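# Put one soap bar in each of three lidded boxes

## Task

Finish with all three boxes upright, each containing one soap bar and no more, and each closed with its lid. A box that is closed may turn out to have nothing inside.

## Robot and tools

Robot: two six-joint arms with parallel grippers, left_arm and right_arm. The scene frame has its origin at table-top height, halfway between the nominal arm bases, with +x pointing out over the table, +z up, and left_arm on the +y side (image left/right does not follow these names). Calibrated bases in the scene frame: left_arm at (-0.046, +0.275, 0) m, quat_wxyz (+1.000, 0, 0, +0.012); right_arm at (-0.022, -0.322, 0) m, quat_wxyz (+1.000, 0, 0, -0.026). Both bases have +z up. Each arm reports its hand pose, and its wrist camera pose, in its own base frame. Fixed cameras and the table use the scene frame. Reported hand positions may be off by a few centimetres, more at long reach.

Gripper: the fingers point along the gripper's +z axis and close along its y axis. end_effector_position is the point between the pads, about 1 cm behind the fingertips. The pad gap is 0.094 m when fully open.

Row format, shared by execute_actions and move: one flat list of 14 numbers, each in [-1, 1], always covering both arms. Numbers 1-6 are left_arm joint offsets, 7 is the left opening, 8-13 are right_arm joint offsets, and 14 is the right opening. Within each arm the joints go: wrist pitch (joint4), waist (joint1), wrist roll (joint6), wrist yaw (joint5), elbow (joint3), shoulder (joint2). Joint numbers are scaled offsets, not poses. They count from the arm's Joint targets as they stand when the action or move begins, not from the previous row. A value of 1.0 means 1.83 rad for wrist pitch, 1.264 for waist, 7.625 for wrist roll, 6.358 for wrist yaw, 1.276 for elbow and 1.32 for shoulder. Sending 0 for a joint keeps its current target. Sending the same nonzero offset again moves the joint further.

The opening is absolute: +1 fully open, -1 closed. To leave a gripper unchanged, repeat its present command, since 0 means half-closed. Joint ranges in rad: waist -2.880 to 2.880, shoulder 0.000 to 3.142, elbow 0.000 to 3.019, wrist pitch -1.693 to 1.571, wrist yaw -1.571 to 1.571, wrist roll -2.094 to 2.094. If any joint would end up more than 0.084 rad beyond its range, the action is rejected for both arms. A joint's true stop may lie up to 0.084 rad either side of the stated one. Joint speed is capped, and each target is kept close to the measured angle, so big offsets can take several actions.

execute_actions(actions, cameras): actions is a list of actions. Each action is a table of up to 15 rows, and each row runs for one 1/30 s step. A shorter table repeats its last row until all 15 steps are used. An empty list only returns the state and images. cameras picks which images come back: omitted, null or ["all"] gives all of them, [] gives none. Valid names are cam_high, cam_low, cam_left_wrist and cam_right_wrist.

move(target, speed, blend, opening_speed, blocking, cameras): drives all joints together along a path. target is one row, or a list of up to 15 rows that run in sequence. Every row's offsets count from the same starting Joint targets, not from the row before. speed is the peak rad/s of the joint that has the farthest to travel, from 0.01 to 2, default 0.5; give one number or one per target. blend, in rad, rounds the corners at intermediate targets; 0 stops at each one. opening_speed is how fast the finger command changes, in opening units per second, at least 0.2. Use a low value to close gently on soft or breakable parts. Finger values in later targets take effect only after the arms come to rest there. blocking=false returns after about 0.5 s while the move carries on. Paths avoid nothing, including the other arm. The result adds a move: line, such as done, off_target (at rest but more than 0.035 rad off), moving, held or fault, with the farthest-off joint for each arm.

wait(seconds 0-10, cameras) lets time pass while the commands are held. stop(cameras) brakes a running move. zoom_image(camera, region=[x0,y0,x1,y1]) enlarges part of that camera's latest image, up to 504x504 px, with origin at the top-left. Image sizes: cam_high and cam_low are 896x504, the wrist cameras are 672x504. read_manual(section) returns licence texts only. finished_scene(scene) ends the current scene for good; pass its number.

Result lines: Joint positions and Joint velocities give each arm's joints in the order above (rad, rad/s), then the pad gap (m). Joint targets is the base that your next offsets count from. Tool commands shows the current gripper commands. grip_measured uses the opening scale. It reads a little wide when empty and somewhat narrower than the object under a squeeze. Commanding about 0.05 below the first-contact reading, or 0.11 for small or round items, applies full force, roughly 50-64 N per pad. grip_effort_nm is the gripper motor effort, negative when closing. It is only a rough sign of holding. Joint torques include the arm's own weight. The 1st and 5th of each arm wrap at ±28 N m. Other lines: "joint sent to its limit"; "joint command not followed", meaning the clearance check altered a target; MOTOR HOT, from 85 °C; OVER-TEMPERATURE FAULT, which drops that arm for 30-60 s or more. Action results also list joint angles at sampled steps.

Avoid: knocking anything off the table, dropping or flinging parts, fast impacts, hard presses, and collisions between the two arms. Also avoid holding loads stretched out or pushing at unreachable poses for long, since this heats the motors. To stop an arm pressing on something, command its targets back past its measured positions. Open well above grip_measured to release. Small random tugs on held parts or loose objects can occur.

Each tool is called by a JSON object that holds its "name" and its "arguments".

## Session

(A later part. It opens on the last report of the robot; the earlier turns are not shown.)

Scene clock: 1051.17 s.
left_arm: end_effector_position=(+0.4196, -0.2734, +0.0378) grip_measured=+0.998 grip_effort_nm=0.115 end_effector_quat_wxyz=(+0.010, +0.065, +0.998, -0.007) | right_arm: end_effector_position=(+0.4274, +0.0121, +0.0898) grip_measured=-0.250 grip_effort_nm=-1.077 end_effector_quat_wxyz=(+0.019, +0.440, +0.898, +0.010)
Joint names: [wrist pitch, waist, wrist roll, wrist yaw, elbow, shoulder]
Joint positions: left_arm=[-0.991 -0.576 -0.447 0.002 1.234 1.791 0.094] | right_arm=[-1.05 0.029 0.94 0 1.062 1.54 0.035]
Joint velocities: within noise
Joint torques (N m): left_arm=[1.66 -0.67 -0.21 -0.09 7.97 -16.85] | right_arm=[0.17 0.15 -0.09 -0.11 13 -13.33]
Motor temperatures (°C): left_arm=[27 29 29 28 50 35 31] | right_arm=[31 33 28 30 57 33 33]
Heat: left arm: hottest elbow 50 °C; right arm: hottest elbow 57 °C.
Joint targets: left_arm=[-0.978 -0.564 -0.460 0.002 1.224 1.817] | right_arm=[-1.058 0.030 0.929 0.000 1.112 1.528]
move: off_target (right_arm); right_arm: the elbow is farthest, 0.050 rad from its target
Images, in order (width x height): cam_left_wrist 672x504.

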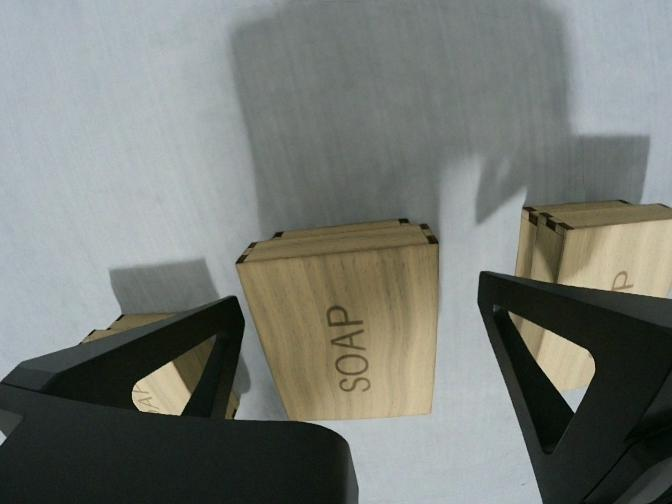

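{"name": "move", "arguments": {"target": [[0.0216,0.0063,-0.0018,0,-0.0114,0.0189,1,0,0,0,0,0,0,-0.35]], "speed": 0.08, "cameras": ["cam_left_wrist"]}}

Scene clock: 1066.47 s.
left_arm: end_effector_position=(+0.4225, -0.2705, +0.0222) grip_measured=+0.998 grip_effort_nm=0.120 end_effector_quat_wxyz=(+0.010, +0.054, +0.998, -0.007) | right_arm: end_effector_position=(+0.4274, +0.0121, +0.0898) grip_measured=-0.250 grip_effort_nm=-1.072 end_effector_quat_wxyz=(+0.019, +0.440, +0.898, +0.010)
Joint names: [wrist pitch, waist, wrist roll, wrist yaw, elbow, shoulder]
Joint positions: left_arm=[-0.952 -0.568 -0.46 0.002 1.22 1.814 0.094] | right_arm=[-1.05 0.029 0.94 0 1.062 1.54 0.035]
Joint velocities: within noise
Joint torques (N m): left_arm=[1.69 -0.62 -0.15 -0.09 7.71 -16.85] | right_arm=[0.16 0.15 -0.1 -0.12 13 -13.27]
Motor temperatures (°C): left_arm=[27 29 29 28 50 37 31] | right_arm=[31 33 28 30 57 33 33]
Heat: left arm: hottest elbow 50 °C; right arm: hottest elbow 57 °C.
Joint targets: left_arm=[-0.939 -0.556 -0.474 0.002 1.209 1.842] | right_arm=[-1.058 0.030 0.929 0.000 1.112 1.528]
move: off_target (right_arm); right_arm: the elbow is farthest, 0.050 rad from its target
Images, in order (width x height): cam_left_wrist 672x504.

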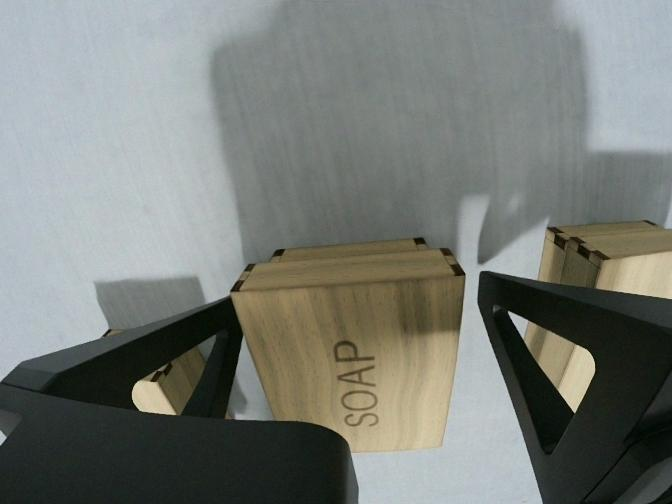

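{"name": "move", "arguments": {"target": [0,0.002,0,0,0,0,0.3,0,0,0,0,0,0,-0.35], "opening_speed": 0.5, "cameras": ["cam_left_wrist"]}}

Scene clock: 1075.87 s.
left_arm: end_effector_position=(+0.4232, -0.2696, +0.0222) grip_measured=+0.403 grip_effort_nm=-1.009 end_effector_quat_wxyz=(+0.011, +0.052, +0.999, -0.007) | right_arm: end_effector_position=(+0.4274, +0.0121, +0.0898) grip_measured=-0.250 grip_effort_nm=-1.072 end_effector_quat_wxyz=(+0.019, +0.440, +0.898, +0.010)
Joint names: [wrist pitch, waist, wrist roll, wrist yaw, elbow, shoulder]
Joint positions: left_arm=[-0.952 -0.566 -0.461 0.002 1.22 1.814 0.066] | right_arm=[-1.05 0.029 0.94 0 1.062 1.54 0.035]
Joint velocities: within noise
Joint torques (N m): left_arm=[1.63 -0.67 -0.21 -0.09 7.71 -16.79] | right_arm=[0.17 0.15 -0.09 -0.11 13 -13.27]
Motor temperatures (°C): left_arm=[27 29 29 28 48 37 31] | right_arm=[30 33 28 30 57 33 33]
Heat: left arm: hottest elbow 48 °C; right arm: hottest elbow 57 °C.
Joint targets: left_arm=[-0.939 -0.553 -0.474 0.002 1.209 1.842] | right_arm=[-1.058 0.030 0.929 0.000 1.112 1.528]
move: off_target (right_arm); right_arm: the elbow is farthest, 0.050 rad from its target
Images, in order (width x height): cam_left_wrist 672x504.

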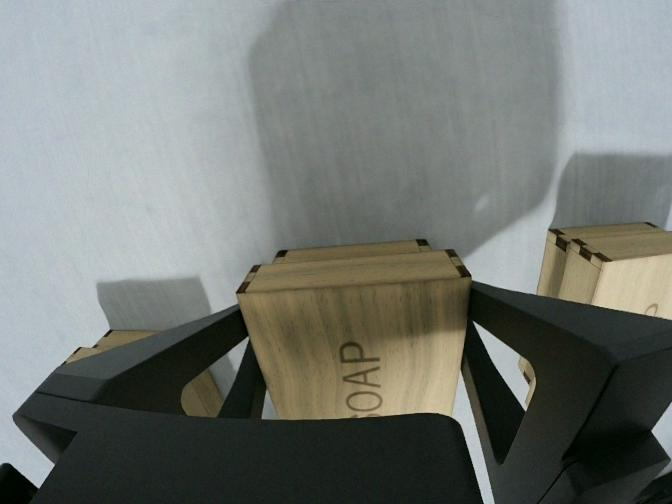

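{"name": "move", "arguments": {"target": [[-0.013,0.002,0,0,0.0556,-0.032,0.3,0,0,0,0,0,0,-0.35],[-0.0502,0.002,0,0,0.0785,-0.0611,0.3,0,0,0,0,0,0,-0.35],[-0.117,0.002,0,0,0.1293,-0.1046,0.3,0,0,0,0,0,0,-0.35],[-0.185,0.002,0,0,0.1934,-0.1368,0.3,0,0,0,0,0,0,-0.35]], "speed": [0.06,0.08,0.2,0.3], "blend": 0.01, "cameras": ["cam_left_wrist","cam_low"]}}

{"name": "zoom_image", "arguments": {"camera": "cam_low", "region": [490, 220, 590, 325]}}

Scene clock: 1105.00 s.
left_arm: end_effector_position=(+0.4265, -0.2703, +0.1533) grip_measured=+0.401 grip_effort_nm=-1.038 end_effector_quat_wxyz=(+0.015, +0.051, +0.999, -0.010) | right_arm: end_effector_position=(+0.4274, +0.0121, +0.0898) grip_measured=-0.250 grip_effort_nm=-1.077 end_effector_quat_wxyz=(+0.019, +0.440, +0.898, +0.010)
Joint names: [wrist pitch, waist, wrist roll, wrist yaw, elbow, shoulder]
Joint positions: left_arm=[-1.266 -0.563 -0.461 0.002 1.404 1.673 0.066] | right_arm=[-1.05 0.029 0.94 0 1.062 1.54 0.035]
Joint velocities: within noise
Joint torques (N m): left_arm=[0.54 -0.67 -0.2 -0.1 14.78 -19.72] | right_arm=[0.17 0.21 -0.09 -0.11 13 -13.27]
Motor temperatures (°C): left_arm=[27 29 29 28 46 37 32] | right_arm=[30 33 28 30 57 33 33]
Heat: left arm: hottest elbow 46 °C; right arm: hottest elbow 57 °C.
Joint targets: left_arm=[-1.278 -0.551 -0.474 0.002 1.456 1.661] | right_arm=[-1.058 0.030 0.929 0.000 1.112 1.528]
move: off_target (left_arm, right_arm); left_arm: the elbow is farthest, 0.052 rad from its target; right_arm: the elbow is farthest, 0.050 rad from its target
Images, in order (width x height): cam_low 896x504, cam_left_wrist 672x504.

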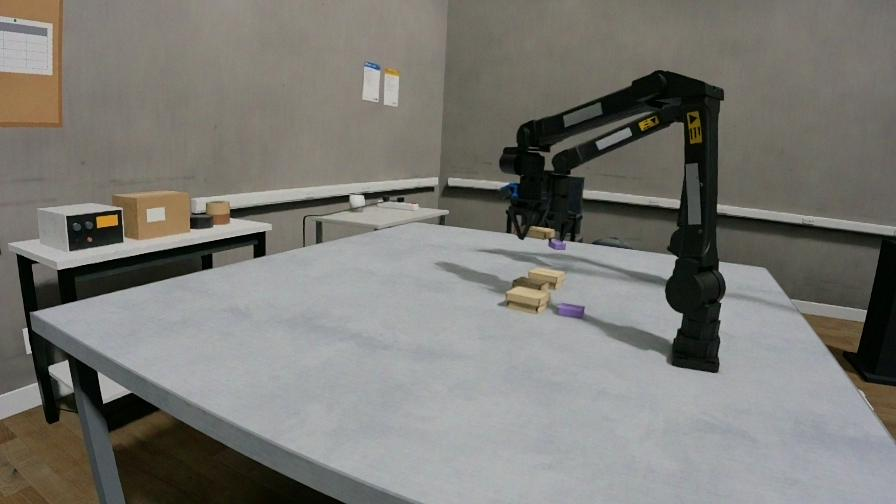

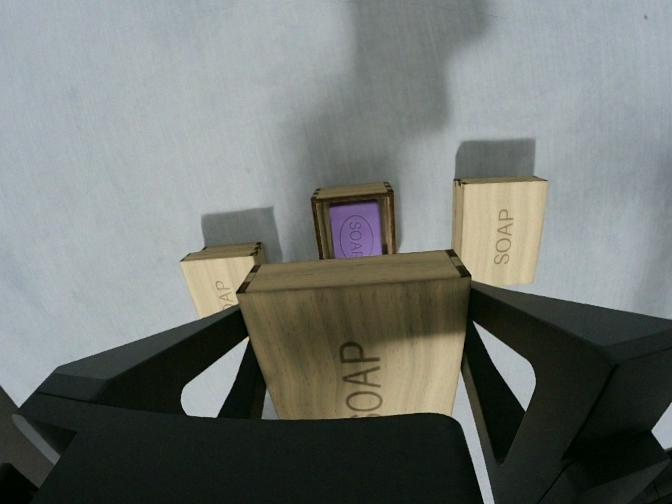

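Scaled by 4.800 from the camera's 896x504 image, which has a finer 1280x720 frame.

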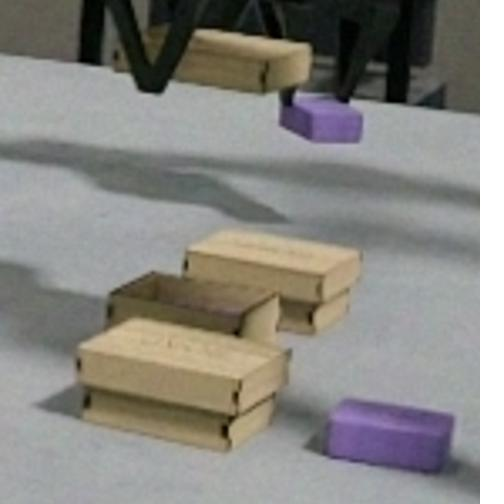

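{"name": "move", "arguments": {"target": [[0.081,0,0,0,-0.12,0.0643,0.3,0,0,0,0,0,0,-0.35],[0.148,0,0,0,-0.171,0.1079,0.3,0,0,0,0,0,0,-0.35]], "speed": [0.25,0.15], "blend": 0.02, "cameras": ["cam_left_wrist"]}}

{"name": "zoom_image", "arguments": {"camera": "cam_left_wrist", "region": [200, 160, 500, 360]}}

Scene clock: 1131.80 s.
left_arm: end_effector_position=(+0.4232, -0.2682, +0.0480) grip_measured=+0.401 grip_effort_nm=-1.038 end_effector_quat_wxyz=(+0.009, +0.051, +0.999, -0.006) | right_arm: end_effector_position=(+0.4274, +0.0121, +0.0898) grip_measured=-0.250 grip_effort_nm=-1.082 end_effector_quat_wxyz=(+0.019, +0.440, +0.898, +0.010)
Joint names: [wrist pitch, waist, wrist roll, wrist yaw, elbow, shoulder]
Joint positions: left_arm=[-1.02 -0.563 -0.461 0.002 1.248 1.779 0.066] | right_arm=[-1.05 0.029 0.94 0 1.062 1.54 0.035]
Joint velocities: within noise
Joint torques (N m): left_arm=[1.8 -0.62 -0.2 -0.1 8.13 -16.85] | right_arm=[0.16 0.15 -0.09 -0.11 13.01 -13.33]
Motor temperatures (°C): left_arm=[27 29 29 28 51 36 32] | right_arm=[30 33 28 30 57 33 33]
Heat: left arm: hottest elbow 51 °C; right arm: hottest elbow 57 °C.
Joint targets: left_arm=[-1.007 -0.551 -0.474 0.002 1.238 1.803] | right_arm=[-1.058 0.030 0.929 0.000 1.112 1.528]
move: off_target (right_arm); right_arm: the elbow is farthest, 0.050 rad from its target
Images, in order (width x height): cam_left_wrist 672x504.

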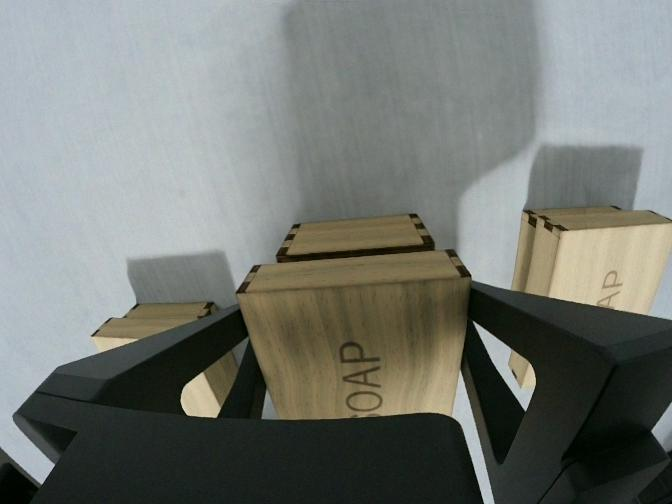

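Scaled by 1.680 from the camera's 672x504 image, which has a finer 960x720 frame.

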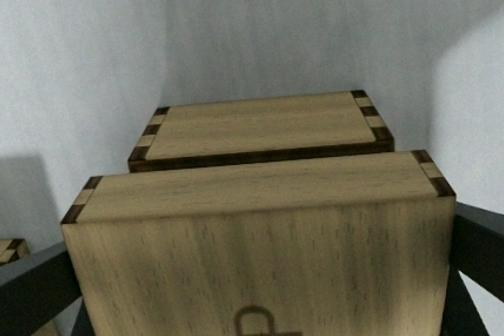

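{"name": "move", "arguments": {"target": [0,-0.0183,0,0,0,0,0.3,0,0,0,0,0,0,-0.35], "speed": 0.05, "cameras": []}}

Scene clock: 1143.97 s.
left_arm: end_effector_position=(+0.4232, -0.2683, +0.0480) grip_measured=+0.401 grip_effort_nm=-1.038 end_effector_quat_wxyz=(+0.009, +0.051, +0.999, -0.006) | right_arm: end_effector_position=(+0.4274, +0.0121, +0.0898) grip_measured=-0.250 grip_effort_nm=-1.072 end_effector_quat_wxyz=(+0.019, +0.440, +0.898, +0.010)
Joint names: [wrist pitch, waist, wrist roll, wrist yaw, elbow, shoulder]
Joint positions: left_arm=[-1.019 -0.563 -0.461 0.002 1.248 1.779 0.066] | right_arm=[-1.05 0.029 0.94 0 1.062 1.54 0.035]
Joint velocities: within noise
Joint torques (N m): left_arm=[1.65 -2.43 -0.21 -0.09 8.12 -16.85] | right_arm=[0.16 0.15 -0.09 -0.11 13.01 -13.27]
Motor temperatures (°C): left_arm=[27 29 29 28 49 36 33] | right_arm=[30 33 28 30 58 33 33]
Heat: left arm: hottest elbow 49 °C; right arm: hottest elbow 58 °C.
Joint targets: left_arm=[-1.007 -0.574 -0.474 0.002 1.238 1.803] | right_arm=[-1.058 0.030 0.929 0.000 1.112 1.528]
move: off_target (right_arm); right_arm: the elbow is farthest, 0.050 rad from its target
No camera images: "cameras" was empty.

{"name": "move", "arguments": {"target": [0,-0.0035,0,0,0,0,0.3,0,0,0,0,0,0,-0.35], "speed": 0.05, "cameras": ["cam_left_wrist"]}}

{"name": "zoom_image", "arguments": {"camera": "cam_left_wrist", "region": [200, 160, 500, 360]}}

Scene clock: 1151.73 s.
left_arm: end_effector_position=(+0.4225, -0.2694, +0.0480) grip_measured=+0.401 grip_effort_nm=-1.043 end_effector_quat_wxyz=(+0.009, +0.053, +0.999, -0.006) | right_arm: end_effector_position=(+0.4274, +0.0121, +0.0898) grip_measured=-0.250 grip_effort_nm=-1.067 end_effector_quat_wxyz=(+0.019, +0.440, +0.898, +0.010)
Joint names: [wrist pitch, waist, wrist roll, wrist yaw, elbow, shoulder]
Joint positions: left_arm=[-1.019 -0.566 -0.461 0.002 1.248 1.779 0.066] | right_arm=[-1.05 0.029 0.94 0 1.062 1.54 0.035]
Joint velocities: within noise
Joint torques (N m): left_arm=[1.63 -2.08 -0.2 -0.09 8.12 -16.85] | right_arm=[0.16 0.15 -0.09 -0.11 13 -13.33]
Motor temperatures (°C): left_arm=[27 29 29 28 48 37 33] | right_arm=[30 33 28 30 58 33 33]
Heat: left arm: hottest elbow 48 °C; right arm: hottest elbow 58 °C.
Joint targets: left_arm=[-1.007 -0.579 -0.474 0.002 1.238 1.803] | right_arm=[-1.058 0.030 0.929 0.000 1.112 1.528]
move: off_target (right_arm); right_arm: the elbow is farthest, 0.050 rad from its target
Images, in order (width x height): cam_left_wrist 672x504.

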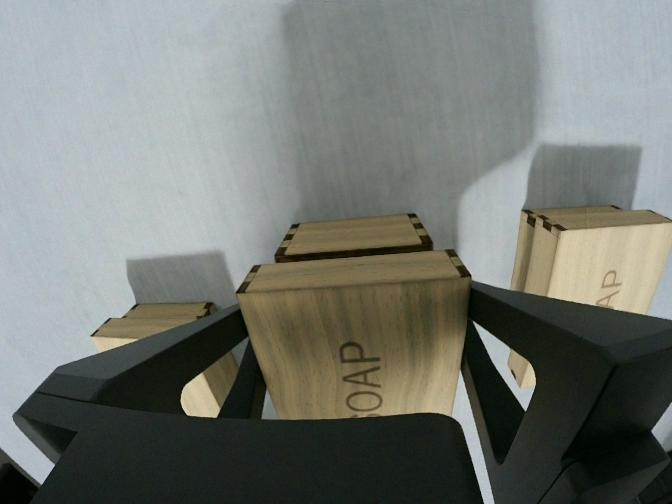

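Scaled by 1.680 from the camera's 672x504 image, which has a finer 960x720 frame.

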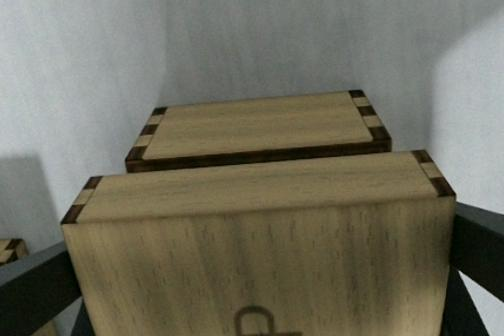

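{"name": "move", "arguments": {"target": [0.0392,0,0,0,-0.0247,0.0345,0.3,0,0,0,0,0,0,-0.35], "speed": 0.04, "cameras": ["cam_left_wrist","cam_low"]}}

{"name": "zoom_image", "arguments": {"camera": "cam_low", "region": [490, 260, 560, 320]}}

Scene clock: 1161.50 s.
left_arm: end_effector_position=(+0.4236, -0.2703, +0.0221) grip_measured=+0.401 grip_effort_nm=-1.038 end_effector_quat_wxyz=(+0.011, +0.053, +0.999, -0.007) | right_arm: end_effector_position=(+0.4274, +0.0121, +0.0898) grip_measured=-0.250 grip_effort_nm=-1.082 end_effector_quat_wxyz=(+0.019, +0.440, +0.898, +0.010)
Joint names: [wrist pitch, waist, wrist roll, wrist yaw, elbow, shoulder]
Joint positions: left_arm=[-0.951 -0.566 -0.461 0.002 1.221 1.815 0.066] | right_arm=[-1.05 0.029 0.94 0 1.062 1.54 0.035]
Joint velocities: within noise
Joint torques (N m): left_arm=[1.77 -2.55 -0.21 -0.1 7.36 -16.26] | right_arm=[0.16 0.21 -0.09 -0.11 13 -13.27]
Motor temperatures (°C): left_arm=[27 29 29 28 47 37 33] | right_arm=[30 33 28 30 58 33 33]
Heat: left arm: hottest elbow 47 °C; right arm: hottest elbow 58 °C.
Joint targets: left_arm=[-0.935 -0.578 -0.474 0.002 1.206 1.849] | right_arm=[-1.058 0.030 0.929 0.000 1.112 1.528]
move: off_target (right_arm); right_arm: the elbow is farthest, 0.050 rad from its target
Images, in order (width x height): cam_low 896x504, cam_left_wrist 672x504.

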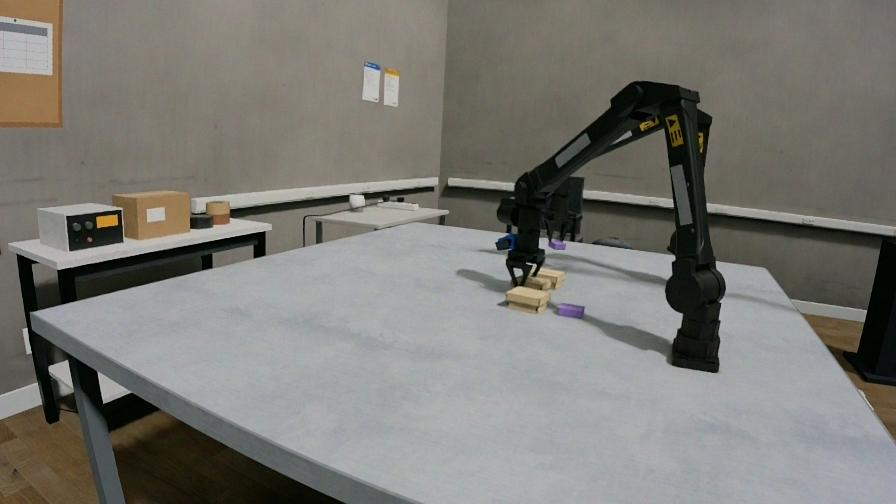

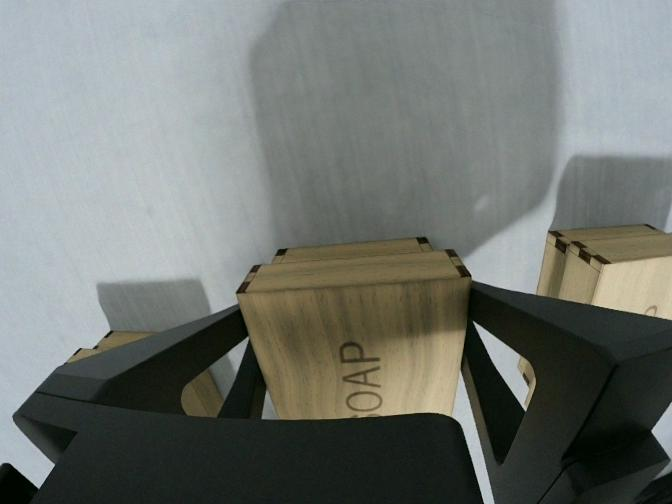

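Scaled by 7.200 from the camera's 896x504 image, which has a finer 1280x720 frame.

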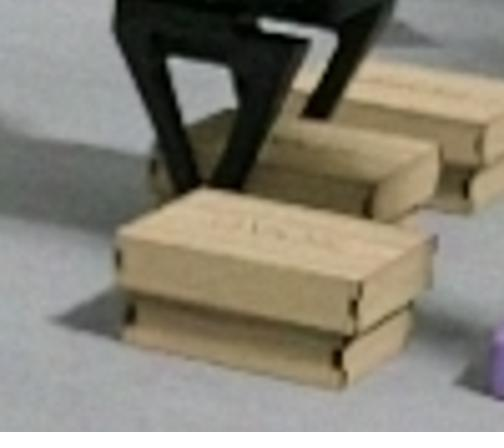

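{"name": "move", "arguments": {"target": [0.009,0,0,0,-0.004,0.014,0.3,0,0,0,0,0,0,-0.35], "speed": 0.04, "cameras": ["cam_left_wrist"]}}

Scene clock: 1167.33 s.
left_arm: end_effector_position=(+0.4234, -0.2704, +0.0216) grip_measured=+0.401 grip_effort_nm=-1.048 end_effector_quat_wxyz=(+0.011, +0.053, +0.999, -0.008) | right_arm: end_effector_position=(+0.4274, +0.0121, +0.0898) grip_measured=-0.250 grip_effort_nm=-1.082 end_effector_quat_wxyz=(+0.019, +0.440, +0.898, +0.010)
Joint names: [wrist pitch, waist, wrist roll, wrist yaw, elbow, shoulder]
Joint positions: left_arm=[-0.948 -0.567 -0.461 0.002 1.22 1.815 0.066] | right_arm=[-1.05 0.029 0.94 0 1.062 1.54 0.035]
Joint velocities: within noise
Joint torques (N m): left_arm=[2.33 -2.49 -0.21 -0.11 7.05 -14.62] | right_arm=[0.16 0.15 -0.09 -0.11 12.98 -13.33]
Motor temperatures (°C): left_arm=[27 29 29 28 46 37 33] | right_arm=[30 33 28 30 58 33 33]
Heat: left arm: hottest elbow 46 °C; right arm: hottest elbow 58 °C.
Joint targets: left_arm=[-0.919 -0.579 -0.474 0.002 1.201 1.867] | right_arm=[-1.058 0.030 0.929 0.000 1.112 1.528]
move: off_target (left_arm, right_arm); left_arm: the shoulder is farthest, 0.052 rad from its target; right_arm: the elbow is farthest, 0.050 rad from its target
Images, in order (width x height): cam_left_wrist 672x504.

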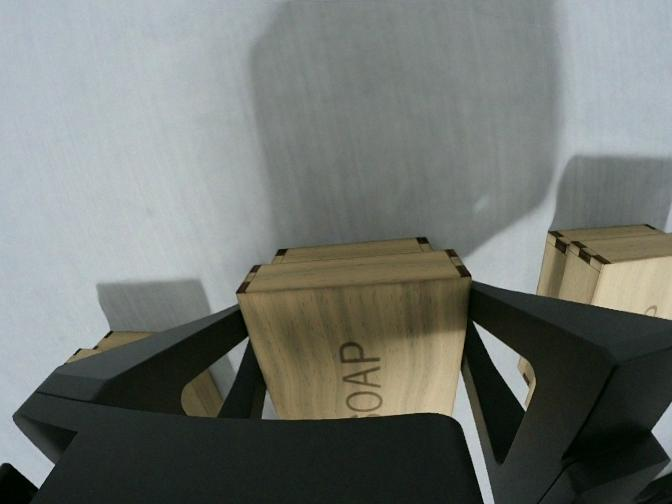

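{"name": "move", "arguments": {"target": [[-0.0115,0,0,0,0.011,-0.0356,0.3,0,-0.2,0,0,0,0,-0.35],[-0.0115,0,0,0,0.011,-0.0356,1,0,-0.2,0,0,0,0,-0.35],[-0.024,0,0,0,0.062,-0.051,1,0,-0.2,0,0,0,0,-0.35],[-0.0611,0,0,0,0.0848,-0.08,1,0,-0.2,0,0,0,0,-0.35],[-0.128,0,0,0,0.1356,-0.1235,1,0,-0.2,0,0,0,0,-0.35],[-0.196,0,0,0,0.1997,-0.1557,1,0,-0.2,0,0,0,0,-0.35],[-0.256,-0.125,-0.0172,0,0.3566,-0.0386,1,0,-0.2,0,0,0,0,-0.35]], "speed": [0.2,0.1,0.08,0.12,0.25,0.4,0.5], "blend": [0,0,0,0.01,0.02,0.03,0], "opening_speed": 0.6, "cameras": ["cam_left_wrist","cam_low"]}}

{"name": "zoom_image", "arguments": {"camera": "cam_low", "region": [490, 240, 590, 325]}}

{"name": "zoom_image", "arguments": {"camera": "cam_left_wrist", "region": [220, 80, 520, 305]}}

Scene clock: 1207.17 s.
left_arm: end_effector_position=(+0.4023, -0.3712, +0.1646) grip_measured=+0.998 grip_effort_nm=0.115 end_effector_quat_wxyz=(-0.001, +0.076, +0.997, -0.001) | right_arm: end_effector_position=(+0.4173, -0.0932, +0.0898) grip_measured=-0.250 grip_effort_nm=-1.082 end_effector_quat_wxyz=(+0.020, +0.547, +0.837, +0.008)
Joint names: [wrist pitch, waist, wrist roll, wrist yaw, elbow, shoulder]
Joint positions: left_arm=[-1.375 -0.744 -0.591 0.002 1.601 1.796 0.094] | right_arm=[-1.05 -0.219 0.94 0 1.062 1.54 0.035]
Joint velocities: within noise
Joint torques (N m): left_arm=[0.61 -0.97 -0.23 -0.1 15.31 -18.73] | right_arm=[0.16 -0.26 -0.09 -0.11 13 -13.27]
Motor temperatures (°C): left_arm=[27 29 29 28 44 37 32] | right_arm=[30 33 28 30 58 34 33]
Heat: left arm: hottest elbow 44 °C; right arm: hottest elbow 58 °C.
Joint targets: left_arm=[-1.387 -0.736 -0.605 0.002 1.656 1.817] | right_arm=[-1.058 -0.223 0.929 0.000 1.112 1.528]
move: off_target (left_arm, right_arm); left_arm: the elbow is farthest, 0.055 rad from its target; right_arm: the elbow is farthest, 0.050 rad from its target
Images, in order (width x height): cam_low 896x504, cam_left_wrist 672x504.

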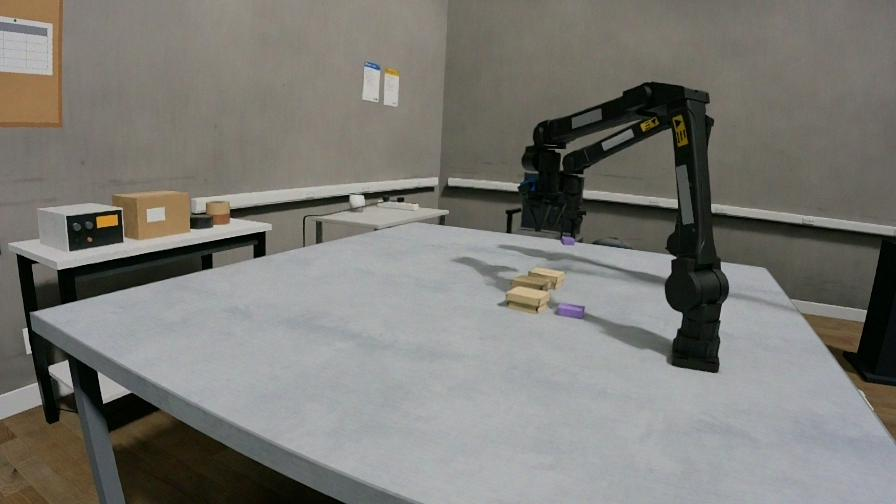

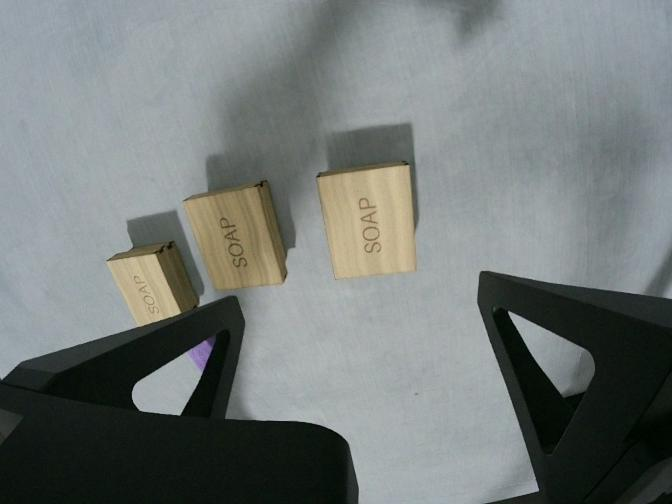

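Scaled by 5.040 from the camera's 896x504 image, which has a finer 1280x720 frame.

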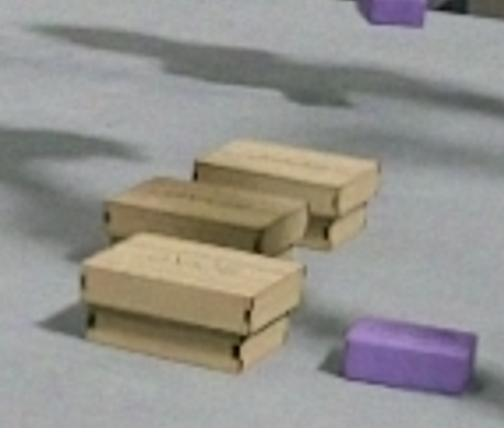

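Scaled by 1.680 from the camera's 672x504 image, which has a finer 960x720 frame.

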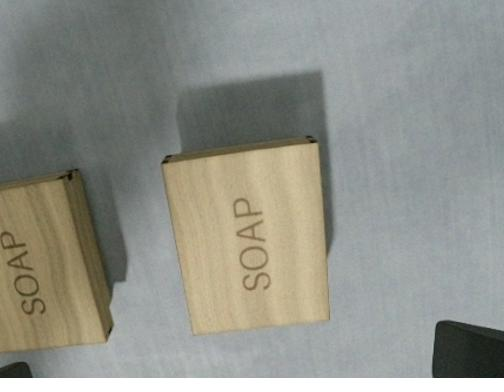

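{"name": "move", "arguments": {"target": [[0.1384,-0.0119,-0.0045,0,-0.1615,0.053,1,0,0,0,0,0,0,-0.35],[0.188,-0.0119,-0.0045,0,-0.1948,0.0897,1,0,0,0,0,0,0,-0.35]], "speed": [0.35,0.15], "blend": 0.03, "cameras": ["cam_left_wrist"]}}

Scene clock: 1228.17 s.
left_arm: end_effector_position=(+0.4076, -0.3760, +0.0402) grip_measured=+0.998 grip_effort_nm=0.110 end_effector_quat_wxyz=(+0.009, +0.059, +0.998, -0.009) | right_arm: end_effector_position=(+0.4173, -0.0932, +0.0898) grip_measured=-0.250 grip_effort_nm=-1.077 end_effector_quat_wxyz=(+0.020, +0.547, +0.837, +0.008)
Joint names: [wrist pitch, waist, wrist roll, wrist yaw, elbow, shoulder]
Joint positions: left_arm=[-1.056 -0.744 -0.626 0.002 1.418 1.907 0.094] | right_arm=[-1.05 -0.219 0.94 0 1.062 1.54 0.035]
Joint velocities: within noise
Joint torques (N m): left_arm=[1.66 -2.14 -0.21 -0.11 8.28 -19.02] | right_arm=[0.17 -0.26 -0.09 -0.11 13 -13.33]
Motor temperatures (°C): left_arm=[27 29 29 28 47 38 32] | right_arm=[30 33 28 30 58 34 33]
Heat: left arm: hottest elbow 47 °C; right arm: hottest elbow 58 °C.
Joint targets: left_arm=[-1.043 -0.751 -0.639 0.002 1.408 1.935] | right_arm=[-1.058 -0.223 0.929 0.000 1.112 1.528]
move: off_target (right_arm); right_arm: the elbow is farthest, 0.050 rad from its target
Images, in order (width x height): cam_left_wrist 672x504.

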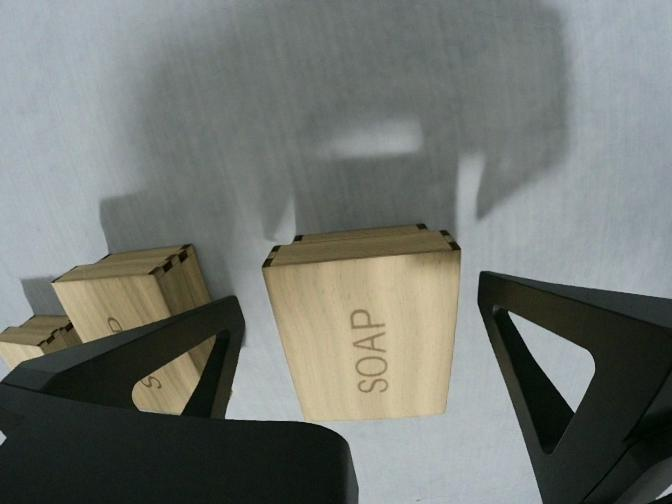

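{"name": "move", "arguments": {"target": [[0,-0.0103,0,0,0,0,1,0,0,0,0,0,0,-0.35],[0.0224,-0.0103,0,0,-0.0128,0.0193,1,0,0,0,0,0,0,-0.35]], "speed": [0.05,0.08], "cameras": ["cam_left_wrist"]}}

Scene clock: 1242.77 s.
left_arm: end_effector_position=(+0.4042, -0.3808, +0.0224) grip_measured=+0.998 grip_effort_nm=0.115 end_effector_quat_wxyz=(+0.010, +0.064, +0.998, -0.009) | right_arm: end_effector_position=(+0.4173, -0.0932, +0.0898) grip_measured=-0.250 grip_effort_nm=-1.077 end_effector_quat_wxyz=(+0.020, +0.547, +0.837, +0.008)
Joint names: [wrist pitch, waist, wrist roll, wrist yaw, elbow, shoulder]
Joint positions: left_arm=[-1.015 -0.754 -0.626 0.002 1.402 1.931 0.094] | right_arm=[-1.05 -0.219 0.94 0 1.062 1.54 0.035]
Joint velocities: within noise
Joint torques (N m): left_arm=[1.55 -2.37 -0.21 -0.11 8.08 -19.25] | right_arm=[0.16 -0.32 -0.09 -0.11 13 -13.27]
Motor temperatures (°C): left_arm=[27 29 29 28 47 39 31] | right_arm=[30 33 28 30 58 34 33]
Heat: left arm: hottest elbow 47 °C; right arm: hottest elbow 58 °C.
Joint targets: left_arm=[-1.002 -0.765 -0.640 0.002 1.391 1.960] | right_arm=[-1.058 -0.223 0.929 0.000 1.112 1.528]
move: off_target (right_arm); right_arm: the elbow is farthest, 0.050 rad from its target
Images, in order (width x height): cam_left_wrist 672x504.

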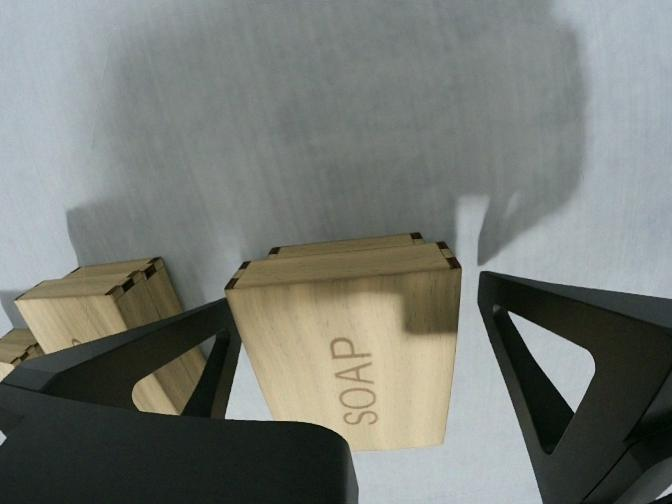

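{"name": "move", "arguments": {"target": [0,0.0145,0,0,0,0,0.3,0,0,0,0,0,0,-0.35], "opening_speed": 0.35, "speed": 0.05, "cameras": ["cam_left_wrist"]}}

Scene clock: 1252.03 s.
left_arm: end_effector_position=(+0.4043, -0.3808, +0.0224) grip_measured=+0.401 grip_effort_nm=-1.018 end_effector_quat_wxyz=(+0.010, +0.064, +0.998, -0.010) | right_arm: end_effector_position=(+0.4173, -0.0932, +0.0898) grip_measured=-0.250 grip_effort_nm=-1.077 end_effector_quat_wxyz=(+0.020, +0.547, +0.837, +0.008)
Joint names: [wrist pitch, waist, wrist roll, wrist yaw, elbow, shoulder]
Joint positions: left_arm=[-1.015 -0.754 -0.626 0.002 1.402 1.931 0.066] | right_arm=[-1.05 -0.219 0.94 0 1.062 1.54 0.035]
Joint velocities: within noise
Joint torques (N m): left_arm=[1.62 -0.97 -0.21 -0.11 8.08 -19.08] | right_arm=[0.16 -0.26 -0.09 -0.11 13 -13.33]
Motor temperatures (°C): left_arm=[27 29 29 28 47 39 31] | right_arm=[30 33 28 30 59 34 33]
Heat: left arm: hottest elbow 47 °C; right arm: hottest elbow 59 °C.
Joint targets: left_arm=[-1.002 -0.746 -0.639 0.002 1.391 1.960] | right_arm=[-1.058 -0.223 0.929 0.000 1.112 1.528]
move: off_target (right_arm); right_arm: the elbow is farthest, 0.050 rad from its target
Images, in order (width x height): cam_left_wrist 672x504.

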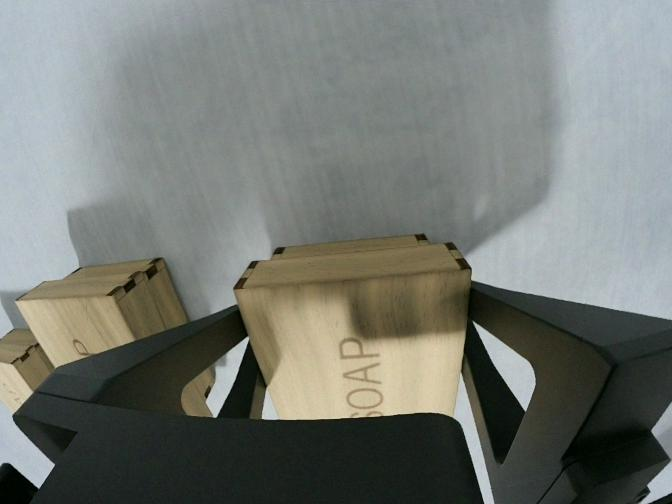

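{"name": "move", "arguments": {"target": [[-0.0131,0,0,0,0.0556,-0.0326,0.3,0,0,0,0,0,0,-0.35],[-0.0469,0,0,0,0.0776,-0.0583,0.3,0,0,0,0,0,0,-0.35],[-0.1102,0,0,0,0.1287,-0.0965,0.3,0,0,0,0,0,0,-0.35],[-0.1753,0,0,0,0.1934,-0.1242,0.3,0,0,0,0,0,0,-0.35]], "speed": [0.06,0.08,0.2,0.3], "blend": 0.01, "cameras": ["cam_left_wrist"]}}

{"name": "zoom_image", "arguments": {"camera": "cam_left_wrist", "region": [240, 140, 480, 300]}}

Scene clock: 1279.60 s.
left_arm: end_effector_position=(+0.4066, -0.3829, +0.1522) grip_measured=+0.400 grip_effort_nm=-1.038 end_effector_quat_wxyz=(+0.013, +0.064, +0.998, -0.012) | right_arm: end_effector_position=(+0.4173, -0.0932, +0.0898) grip_measured=-0.250 grip_effort_nm=-1.077 end_effector_quat_wxyz=(+0.020, +0.547, +0.837, +0.008)
Joint names: [wrist pitch, waist, wrist roll, wrist yaw, elbow, shoulder]
Joint positions: left_arm=[-1.311 -0.754 -0.626 0.002 1.585 1.809 0.066] | right_arm=[-1.05 -0.219 0.94 0 1.062 1.54 0.035]
Joint velocities: within noise
Joint torques (N m): left_arm=[0.59 -0.97 -0.21 -0.11 15.08 -22.18] | right_arm=[0.16 -0.26 -0.09 -0.11 13 -13.27]
Motor temperatures (°C): left_arm=[27 29 29 28 47 40 32] | right_arm=[30 33 28 30 59 34 33]
Heat: left arm: hottest elbow 47 °C; right arm: hottest elbow 59 °C.
Joint targets: left_arm=[-1.323 -0.746 -0.639 0.002 1.638 1.796] | right_arm=[-1.058 -0.223 0.929 0.000 1.112 1.528]
move: off_target (left_arm, right_arm); left_arm: the elbow is farthest, 0.052 rad from its target; right_arm: the elbow is farthest, 0.050 rad from its target
Images, in order (width x height): cam_left_wrist 672x504.

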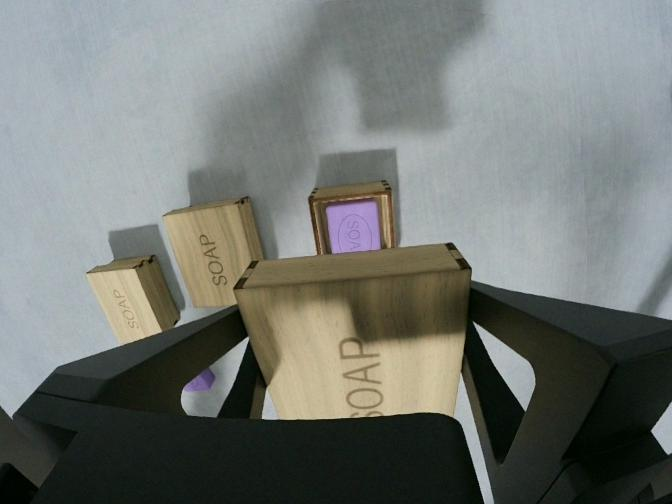

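Scaled by 2.100 from the camera's 672x504 image, which has a finer 960x720 frame.

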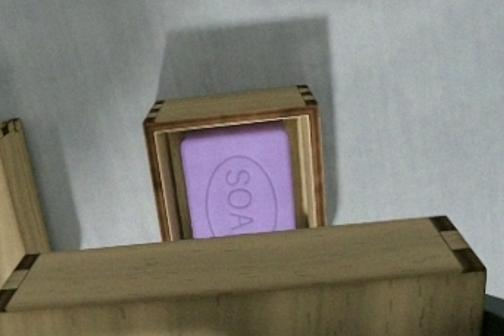

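{"name": "move", "arguments": {"target": [[0.0784,0,0,0,-0.1205,0.0603,0.3,0.04,0,0,0,-0.045,0.06,-0.35],[0.1415,0,0,0,-0.1716,0.0985,0.3,0.0863,0,0,0,-0.0872,0.1087,-0.35]], "speed": [0.25,0.1], "blend": 0.02, "cameras": ["cam_left_wrist","cam_right_wrist"]}}

{"name": "zoom_image", "arguments": {"camera": "cam_left_wrist", "region": [200, 160, 500, 360]}}

Scene clock: 1297.97 s.
left_arm: end_effector_position=(+0.4043, -0.3808, +0.0500) grip_measured=+0.400 grip_effort_nm=-1.043 end_effector_quat_wxyz=(+0.010, +0.064, +0.998, -0.010) | right_arm: end_effector_position=(+0.4219, -0.0942, +0.0290) grip_measured=-0.250 grip_effort_nm=-1.072 end_effector_quat_wxyz=(+0.011, +0.548, +0.837, +0.004)
Joint names: [wrist pitch, waist, wrist roll, wrist yaw, elbow, shoulder]
Joint positions: left_arm=[-1.077 -0.754 -0.626 0.002 1.431 1.897 0.066] | right_arm=[-0.909 -0.219 0.94 0 1.013 1.651 0.035]
Joint velocities: within noise
Joint torques (N m): left_arm=[1.57 -1.03 -0.21 -0.11 8.34 -18.49] | right_arm=[0.65 -0.26 -0.09 -0.11 6.89 -11.58]
Motor temperatures (°C): left_arm=[27 29 29 28 47 39 33] | right_arm=[30 33 28 30 58 34 33]
Heat: left arm: hottest elbow 47 °C; right arm: hottest elbow 58 °C.
Joint targets: left_arm=[-1.064 -0.746 -0.639 0.002 1.419 1.927] | right_arm=[-0.900 -0.223 0.929 0.000 1.001 1.671]
move: done
Images, in order (width x height): cam_left_wrist 672x504, cam_right_wrist 672x504.

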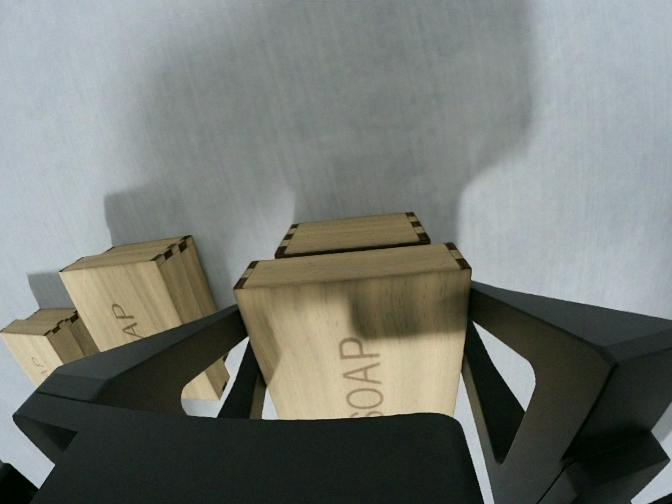

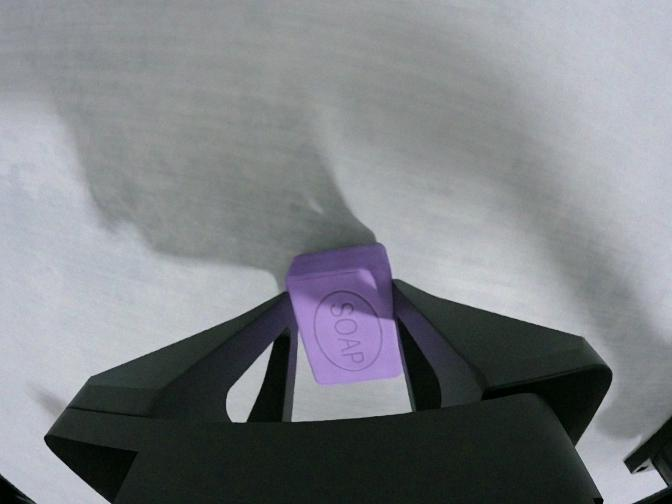

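Scaled by 1.680 from the camera's 672x504 image, which has a finer 960x720 frame.

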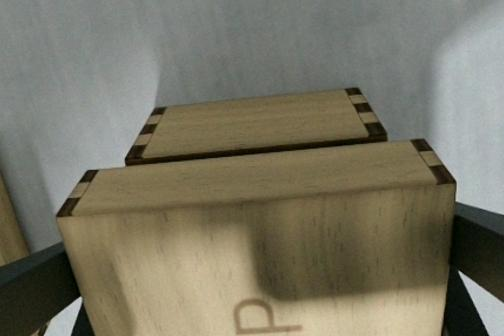

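{"name": "move", "arguments": {"target": [0.0426,0,0,0,-0.0266,0.0386,0.3,0.007,0,0,0,-0.004,0.0065,-0.35], "speed": 0.04, "cameras": ["cam_left_wrist","cam_low"]}}

{"name": "zoom_image", "arguments": {"camera": "cam_low", "region": [490, 220, 590, 325]}}

Scene clock: 1310.80 s.
left_arm: end_effector_position=(+0.4051, -0.3816, +0.0219) grip_measured=+0.400 grip_effort_nm=-1.043 end_effector_quat_wxyz=(+0.011, +0.064, +0.998, -0.010) | right_arm: end_effector_position=(+0.4221, -0.0942, +0.0249) grip_measured=-0.250 grip_effort_nm=-1.082 end_effector_quat_wxyz=(+0.011, +0.548, +0.837, +0.004)
Joint names: [wrist pitch, waist, wrist roll, wrist yaw, elbow, shoulder]
Joint positions: left_arm=[-1.012 -0.754 -0.626 0.002 1.404 1.933 0.066] | right_arm=[-0.896 -0.219 0.94 0 1.008 1.658 0.035]
Joint velocities: within noise
Joint torques (N m): left_arm=[2.19 -0.97 -0.21 -0.11 7.39 -17.73] | right_arm=[0.75 -0.26 -0.09 -0.11 6.8 -10.87]
Motor temperatures (°C): left_arm=[27 29 29 28 47 38 33] | right_arm=[30 33 28 30 54 33 33]
Heat: left arm: hottest elbow 47 °C; right arm: hottest elbow 54 °C.
Joint targets: left_arm=[-0.986 -0.746 -0.639 0.002 1.385 1.977] | right_arm=[-0.887 -0.223 0.929 0.000 0.995 1.680]
move: off_target (left_arm); left_arm: the shoulder is farthest, 0.045 rad from its target
Images, in order (width x height): cam_low 896x504, cam_left_wrist 672x504.

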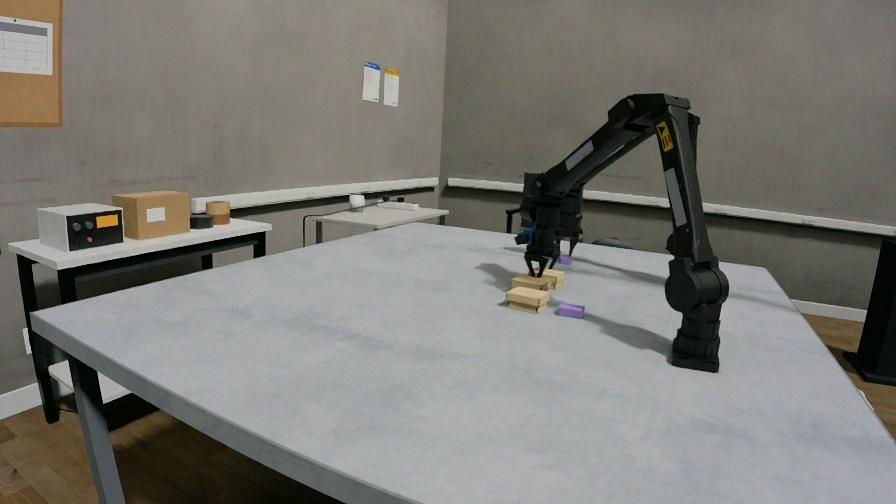

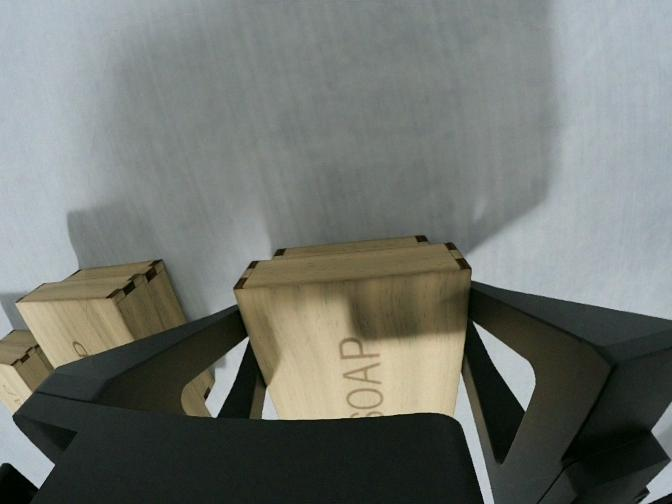

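Scaled by 4.800 from the camera's 896x504 image, which has a finer 1280x720 frame.

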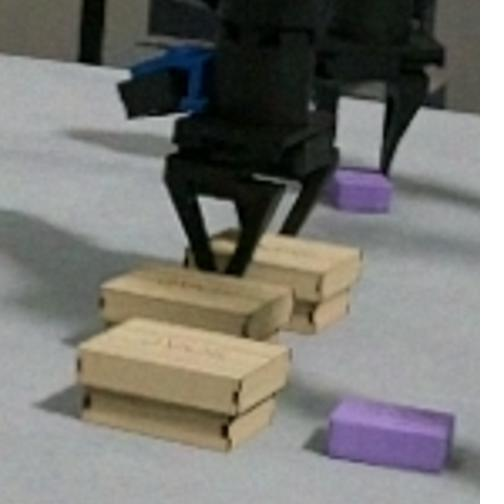

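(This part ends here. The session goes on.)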